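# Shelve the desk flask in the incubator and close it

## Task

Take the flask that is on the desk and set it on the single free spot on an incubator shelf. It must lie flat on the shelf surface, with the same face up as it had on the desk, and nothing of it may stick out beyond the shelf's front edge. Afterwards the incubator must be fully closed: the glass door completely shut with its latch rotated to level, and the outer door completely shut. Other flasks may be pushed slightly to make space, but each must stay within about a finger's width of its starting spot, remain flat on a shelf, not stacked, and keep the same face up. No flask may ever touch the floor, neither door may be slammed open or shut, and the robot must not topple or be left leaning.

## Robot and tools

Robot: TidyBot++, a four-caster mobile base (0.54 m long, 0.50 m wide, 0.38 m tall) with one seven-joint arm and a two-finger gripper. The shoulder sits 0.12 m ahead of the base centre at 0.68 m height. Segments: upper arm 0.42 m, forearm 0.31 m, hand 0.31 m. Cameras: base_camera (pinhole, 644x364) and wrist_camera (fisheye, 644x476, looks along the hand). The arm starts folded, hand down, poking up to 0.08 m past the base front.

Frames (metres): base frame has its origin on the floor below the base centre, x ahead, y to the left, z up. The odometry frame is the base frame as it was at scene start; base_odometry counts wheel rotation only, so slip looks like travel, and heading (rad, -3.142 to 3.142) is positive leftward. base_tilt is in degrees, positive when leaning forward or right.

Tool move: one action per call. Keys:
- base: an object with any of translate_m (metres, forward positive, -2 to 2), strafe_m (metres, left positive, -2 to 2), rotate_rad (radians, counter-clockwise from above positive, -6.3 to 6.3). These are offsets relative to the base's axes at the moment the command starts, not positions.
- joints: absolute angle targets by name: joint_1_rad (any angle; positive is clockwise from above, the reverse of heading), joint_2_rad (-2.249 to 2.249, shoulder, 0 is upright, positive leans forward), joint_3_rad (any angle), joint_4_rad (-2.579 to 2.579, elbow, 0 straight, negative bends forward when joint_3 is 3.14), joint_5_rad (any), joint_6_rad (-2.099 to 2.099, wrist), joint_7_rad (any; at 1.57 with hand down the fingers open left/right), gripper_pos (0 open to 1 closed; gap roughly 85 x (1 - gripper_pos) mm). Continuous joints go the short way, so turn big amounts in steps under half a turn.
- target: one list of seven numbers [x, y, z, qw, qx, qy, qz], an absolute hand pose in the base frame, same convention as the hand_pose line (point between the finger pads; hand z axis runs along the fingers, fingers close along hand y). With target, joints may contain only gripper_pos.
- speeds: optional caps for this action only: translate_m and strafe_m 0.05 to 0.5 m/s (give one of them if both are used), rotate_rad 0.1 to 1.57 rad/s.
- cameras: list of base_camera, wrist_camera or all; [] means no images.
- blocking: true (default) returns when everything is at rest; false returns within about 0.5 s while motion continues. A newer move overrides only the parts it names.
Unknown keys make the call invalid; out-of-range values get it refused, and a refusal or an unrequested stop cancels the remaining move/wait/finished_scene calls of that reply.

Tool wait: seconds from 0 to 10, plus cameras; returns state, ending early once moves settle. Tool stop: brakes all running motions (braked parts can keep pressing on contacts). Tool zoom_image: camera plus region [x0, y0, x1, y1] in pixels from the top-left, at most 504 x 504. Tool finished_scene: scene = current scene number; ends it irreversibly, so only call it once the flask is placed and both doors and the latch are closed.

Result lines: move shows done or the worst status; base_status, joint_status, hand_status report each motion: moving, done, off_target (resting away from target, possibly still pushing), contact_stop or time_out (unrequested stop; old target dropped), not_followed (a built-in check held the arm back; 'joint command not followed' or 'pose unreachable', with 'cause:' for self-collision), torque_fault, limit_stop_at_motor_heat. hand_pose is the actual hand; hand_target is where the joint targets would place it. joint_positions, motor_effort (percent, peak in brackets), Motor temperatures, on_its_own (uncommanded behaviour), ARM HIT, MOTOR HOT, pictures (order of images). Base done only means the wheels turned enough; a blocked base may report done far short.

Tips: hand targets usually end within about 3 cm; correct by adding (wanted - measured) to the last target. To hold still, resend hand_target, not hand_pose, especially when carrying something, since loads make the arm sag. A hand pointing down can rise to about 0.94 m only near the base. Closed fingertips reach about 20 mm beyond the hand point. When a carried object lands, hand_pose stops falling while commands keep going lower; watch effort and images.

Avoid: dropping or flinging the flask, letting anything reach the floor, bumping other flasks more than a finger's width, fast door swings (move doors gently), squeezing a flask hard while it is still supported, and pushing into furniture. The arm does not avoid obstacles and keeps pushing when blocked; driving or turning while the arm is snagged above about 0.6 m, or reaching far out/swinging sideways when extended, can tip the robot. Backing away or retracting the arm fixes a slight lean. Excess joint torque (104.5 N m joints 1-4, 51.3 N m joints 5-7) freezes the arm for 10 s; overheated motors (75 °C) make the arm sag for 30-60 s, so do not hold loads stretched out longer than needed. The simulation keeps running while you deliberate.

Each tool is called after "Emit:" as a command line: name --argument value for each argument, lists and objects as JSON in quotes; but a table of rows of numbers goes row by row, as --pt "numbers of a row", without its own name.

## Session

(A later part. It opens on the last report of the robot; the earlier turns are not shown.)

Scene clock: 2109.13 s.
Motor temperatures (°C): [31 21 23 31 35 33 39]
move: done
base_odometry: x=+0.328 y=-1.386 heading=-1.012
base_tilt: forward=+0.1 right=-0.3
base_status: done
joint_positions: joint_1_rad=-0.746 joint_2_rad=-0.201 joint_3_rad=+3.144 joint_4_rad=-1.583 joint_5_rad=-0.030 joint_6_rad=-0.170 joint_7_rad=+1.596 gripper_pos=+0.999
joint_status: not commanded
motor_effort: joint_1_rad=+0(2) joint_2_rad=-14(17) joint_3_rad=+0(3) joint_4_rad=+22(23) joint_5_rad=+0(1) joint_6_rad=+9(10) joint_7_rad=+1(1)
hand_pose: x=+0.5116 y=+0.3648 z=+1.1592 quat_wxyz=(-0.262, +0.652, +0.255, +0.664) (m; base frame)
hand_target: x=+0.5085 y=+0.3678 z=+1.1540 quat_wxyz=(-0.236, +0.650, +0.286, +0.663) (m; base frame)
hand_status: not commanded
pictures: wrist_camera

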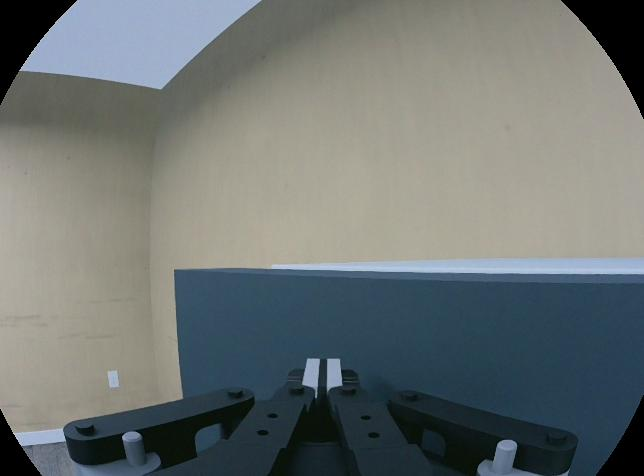

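Emit:
move --base '{"translate_m": 0.04}' --speeds '{"translate_m": 0.05}' --cameras '["wrist_camera"]'

Emit:
move --base '{"translate_m": 0.03}' --speeds '{"translate_m": 0.05}' --cameras '["wrist_camera"]'

Scene clock: 2116.13 s.
Motor temperatures (°C): [31 21 23 31 35 33 39]
move: done
base_odometry: x=+0.349 y=-1.420 heading=-1.012
base_tilt: forward=+0.0 right=-0.3
base_status: done
joint_positions: joint_1_rad=-0.749 joint_2_rad=-0.203 joint_3_rad=+3.142 joint_4_rad=-1.583 joint_5_rad=-0.030 joint_6_rad=-0.171 joint_7_rad=+1.596 gripper_pos=+0.999
joint_status: not commanded
motor_effort: joint_1_rad=+0(2) joint_2_rad=-14(15) joint_3_rad=-1(2) joint_4_rad=+22(23) joint_5_rad=+0(1) joint_6_rad=+9(10) joint_7_rad=+1(1)
hand_pose: x=+0.5089 y=+0.3664 z=+1.1600 quat_wxyz=(-0.264, +0.651, +0.256, +0.664) (m; base frame)
hand_target: x=+0.5085 y=+0.3678 z=+1.1540 quat_wxyz=(-0.236, +0.650, +0.286, +0.663) (m; base frame)
hand_status: not commanded
pictures: wrist_camera

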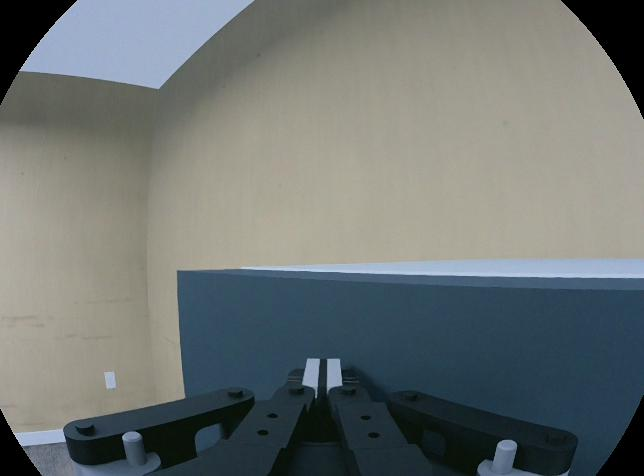

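Scene clock: 2117.27 s.
Motor temperatures (°C): [31 21 23 31 35 33 39]
move: done
base_odometry: x=+0.365 y=-1.445 heading=-1.012
base_tilt: forward=+0.0 right=-0.3
base_status: done
joint_positions: joint_1_rad=-0.770 joint_2_rad=-0.222 joint_3_rad=+3.115 joint_4_rad=-1.582 joint_5_rad=-0.030 joint_6_rad=-0.175 joint_7_rad=+1.596 gripper_pos=+0.999
joint_status: not commanded
motor_effort: joint_1_rad=+4(7) joint_2_rad=-9(14) joint_3_rad=+4(8) joint_4_rad=+22(24) joint_5_rad=+1(2) joint_6_rad=+10(11) joint_7_rad=+1(1)
hand_pose: x=+0.4825 y=+0.3796 z=+1.1690 quat_wxyz=(-0.280, +0.639, +0.272, +0.663) (m; base frame)
hand_target: x=+0.5085 y=+0.3678 z=+1.1540 quat_wxyz=(-0.236, +0.650, +0.286, +0.663) (m; base frame)
hand_status: not commanded
pictures: wrist_camera

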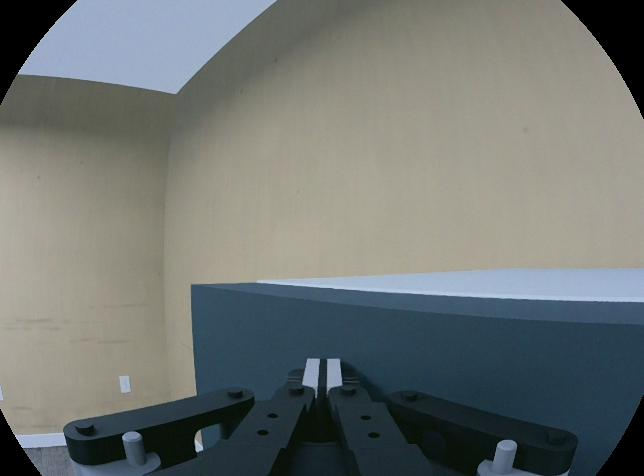

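Emit:
move --base '{"translate_m": 0.015}' --speeds '{"translate_m": 0.05}' --cameras '["wrist_camera"]'

Emit:
zoom_image --camera "wrist_camera" --region '[170, 240, 420, 360]'

Scene clock: 2125.93 s.
Motor temperatures (°C): [31 21 23 31 35 33 39]
move: done
base_odometry: x=+0.373 y=-1.458 heading=-1.012
base_tilt: forward=+0.0 right=-0.4
base_status: done
joint_positions: joint_1_rad=-0.781 joint_2_rad=-0.233 joint_3_rad=+3.102 joint_4_rad=-1.582 joint_5_rad=-0.030 joint_6_rad=-0.179 joint_7_rad=+1.596 gripper_pos=+0.999
joint_status: not commanded
motor_effort: joint_1_rad=+5(8) joint_2_rad=-6(9) joint_3_rad=+7(10) joint_4_rad=+22(24) joint_5_rad=+1(2) joint_6_rad=+11(12) joint_7_rad=+0(1)
hand_pose: x=+0.4683 y=+0.3857 z=+1.1733 quat_wxyz=(-0.288, +0.633, +0.280, +0.662) (m; base frame)
hand_target: x=+0.5085 y=+0.3678 z=+1.1540 quat_wxyz=(-0.236, +0.650, +0.286, +0.663) (m; base frame)
hand_status: not commanded
pictures: wrist_camera

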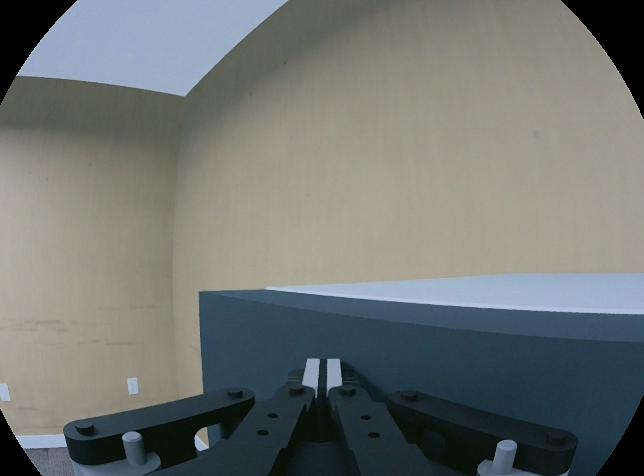

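Scaled by 2.016.

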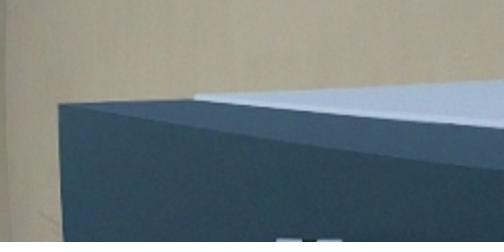

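Emit:
move --base '{"translate_m": -0.5}' --speeds '{"translate_m": 0.1}' --cameras '["wrist_camera"]'

Emit:
move --base '{"strafe_m": 1.0}' --joints '{"joint_1_rad": 0.7}' --speeds '{"strafe_m": 0.3}' --cameras '["wrist_camera"]'

Scene clock: 2139.30 s.
Motor temperatures (°C): [31 21 23 31 35 33 39]
move: done
base_odometry: x=+0.108 y=-1.034 heading=-1.012
base_tilt: forward=+0.0 right=-0.3
base_status: done
joint_positions: joint_1_rad=-0.759 joint_2_rad=-0.203 joint_3_rad=+3.130 joint_4_rad=-1.577 joint_5_rad=-0.030 joint_6_rad=-0.179 joint_7_rad=+1.596 gripper_pos=+0.999
joint_status: not commanded
motor_effort: joint_1_rad=+0(5) joint_2_rad=-14(15) joint_3_rad=+0(7) joint_4_rad=+22(23) joint_5_rad=+0(1) joint_6_rad=+9(10) joint_7_rad=+1(1)
hand_pose: x=+0.4996 y=+0.3752 z=+1.1613 quat_wxyz=(-0.270, +0.649, +0.265, +0.660) (m; base frame)
hand_target: x=+0.5085 y=+0.3678 z=+1.1540 quat_wxyz=(-0.236, +0.650, +0.286, +0.663) (m; base frame)
hand_status: not commanded
pictures: wrist_camera

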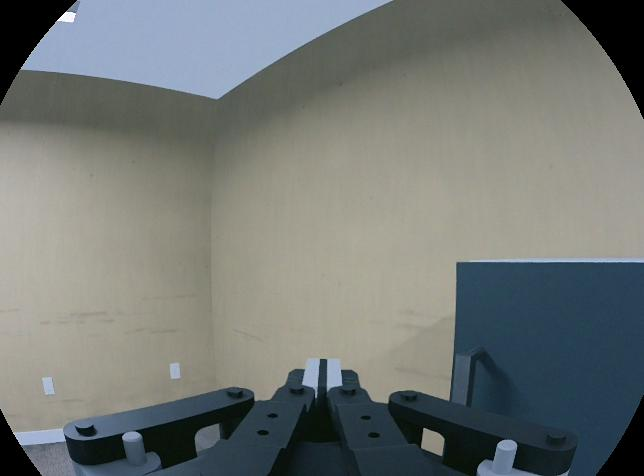

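Scene clock: 2143.50 s.
Motor temperatures (°C): [31 21 23 31 35 33 39]
move: done
base_odometry: x=+0.956 y=-0.504 heading=-1.012
base_tilt: forward=+0.0 right=-0.3
base_status: done
joint_positions: joint_1_rad=+0.688 joint_2_rad=-0.202 joint_3_rad=+3.133 joint_4_rad=-1.577 joint_5_rad=-0.030 joint_6_rad=-0.179 joint_7_rad=+1.596 gripper_pos=+0.999
joint_status: all done
motor_effort: joint_1_rad=-1(3) joint_2_rad=-14(16) joint_3_rad=+0(3) joint_4_rad=+22(23) joint_5_rad=+0(1) joint_6_rad=+9(9) joint_7_rad=+0(1)
hand_pose: x=+0.5375 y=-0.3331 z=+1.1608 quat_wxyz=(+0.235, +0.661, -0.232, +0.673) (m; base frame)
hand_target: x=+0.5311 y=-0.3423 z=+1.1540 quat_wxyz=(+0.263, +0.676, -0.217, +0.653) (m; base frame)
hand_status: not commanded
pictures: wrist_camera

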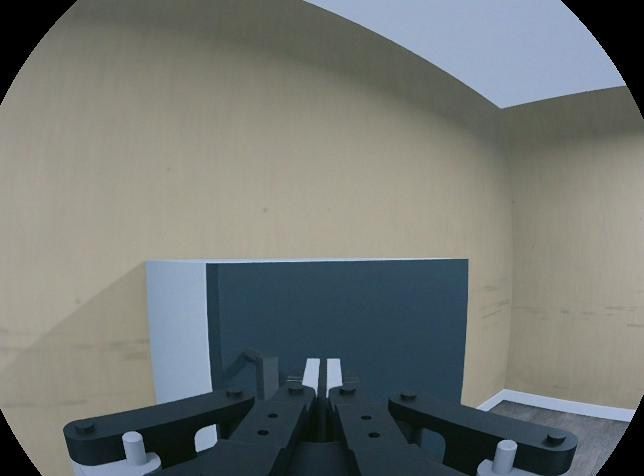

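Emit:
zoom_image --camera "wrist_camera" --region '[140, 245, 300, 400]'

Emit:
move --base '{"strafe_m": 0.4}' --joints '{"joint_1_rad": 0.95}' --speeds '{"strafe_m": 0.3}' --cameras '["wrist_camera"]'

Emit:
zoom_image --camera "wrist_camera" --region '[140, 245, 340, 400]'

Scaled by 3.150.

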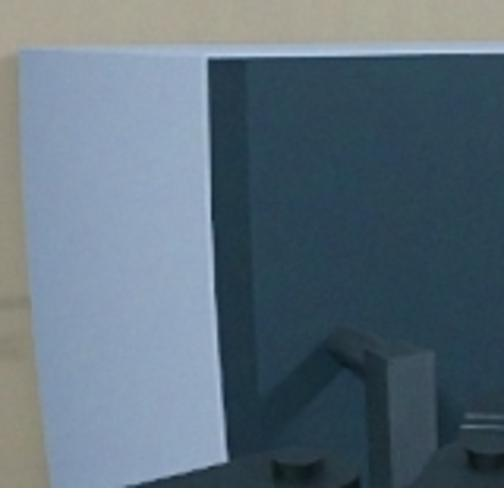

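Scene clock: 2152.07 s.
Motor temperatures (°C): [31 21 23 31 35 33 39]
move: done
base_odometry: x=+1.295 y=-0.291 heading=-1.012
base_tilt: forward=+0.1 right=-0.3
base_status: done
joint_positions: joint_1_rad=+0.937 joint_2_rad=-0.201 joint_3_rad=+3.133 joint_4_rad=-1.577 joint_5_rad=-0.030 joint_6_rad=-0.179 joint_7_rad=+1.596 gripper_pos=+0.999
joint_status: all done
motor_effort: joint_1_rad=+0(2) joint_2_rad=-14(17) joint_3_rad=-1(2) joint_4_rad=+22(23) joint_5_rad=+0(1) joint_6_rad=+9(9) joint_7_rad=+0(1)
hand_pose: x=+0.4426 y=-0.4270 z=+1.1598 quat_wxyz=(+0.317, +0.628, -0.313, +0.638) (m; base frame)
hand_target: x=+0.4336 y=-0.4336 z=+1.1540 quat_wxyz=(+0.343, +0.644, -0.299, +0.615) (m; base frame)
hand_status: not commanded
pictures: wrist_camera

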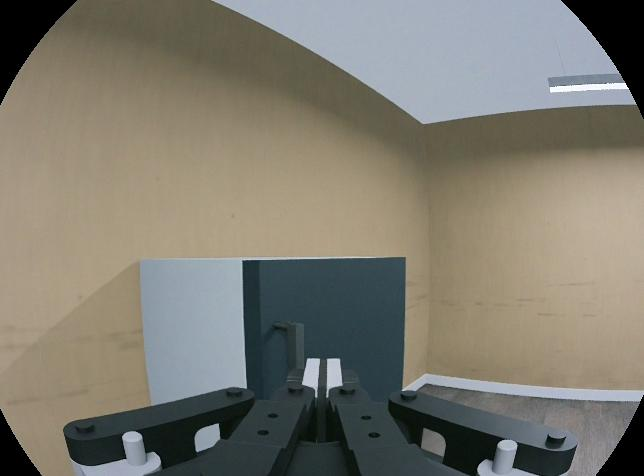

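Scaled by 2.520.

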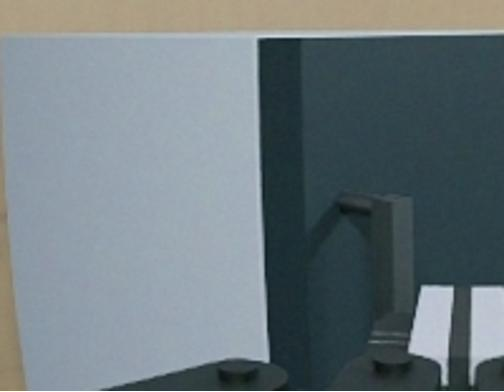

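Emit:
finished_scene --scene 1 --done true

The scene is finished: the task was done.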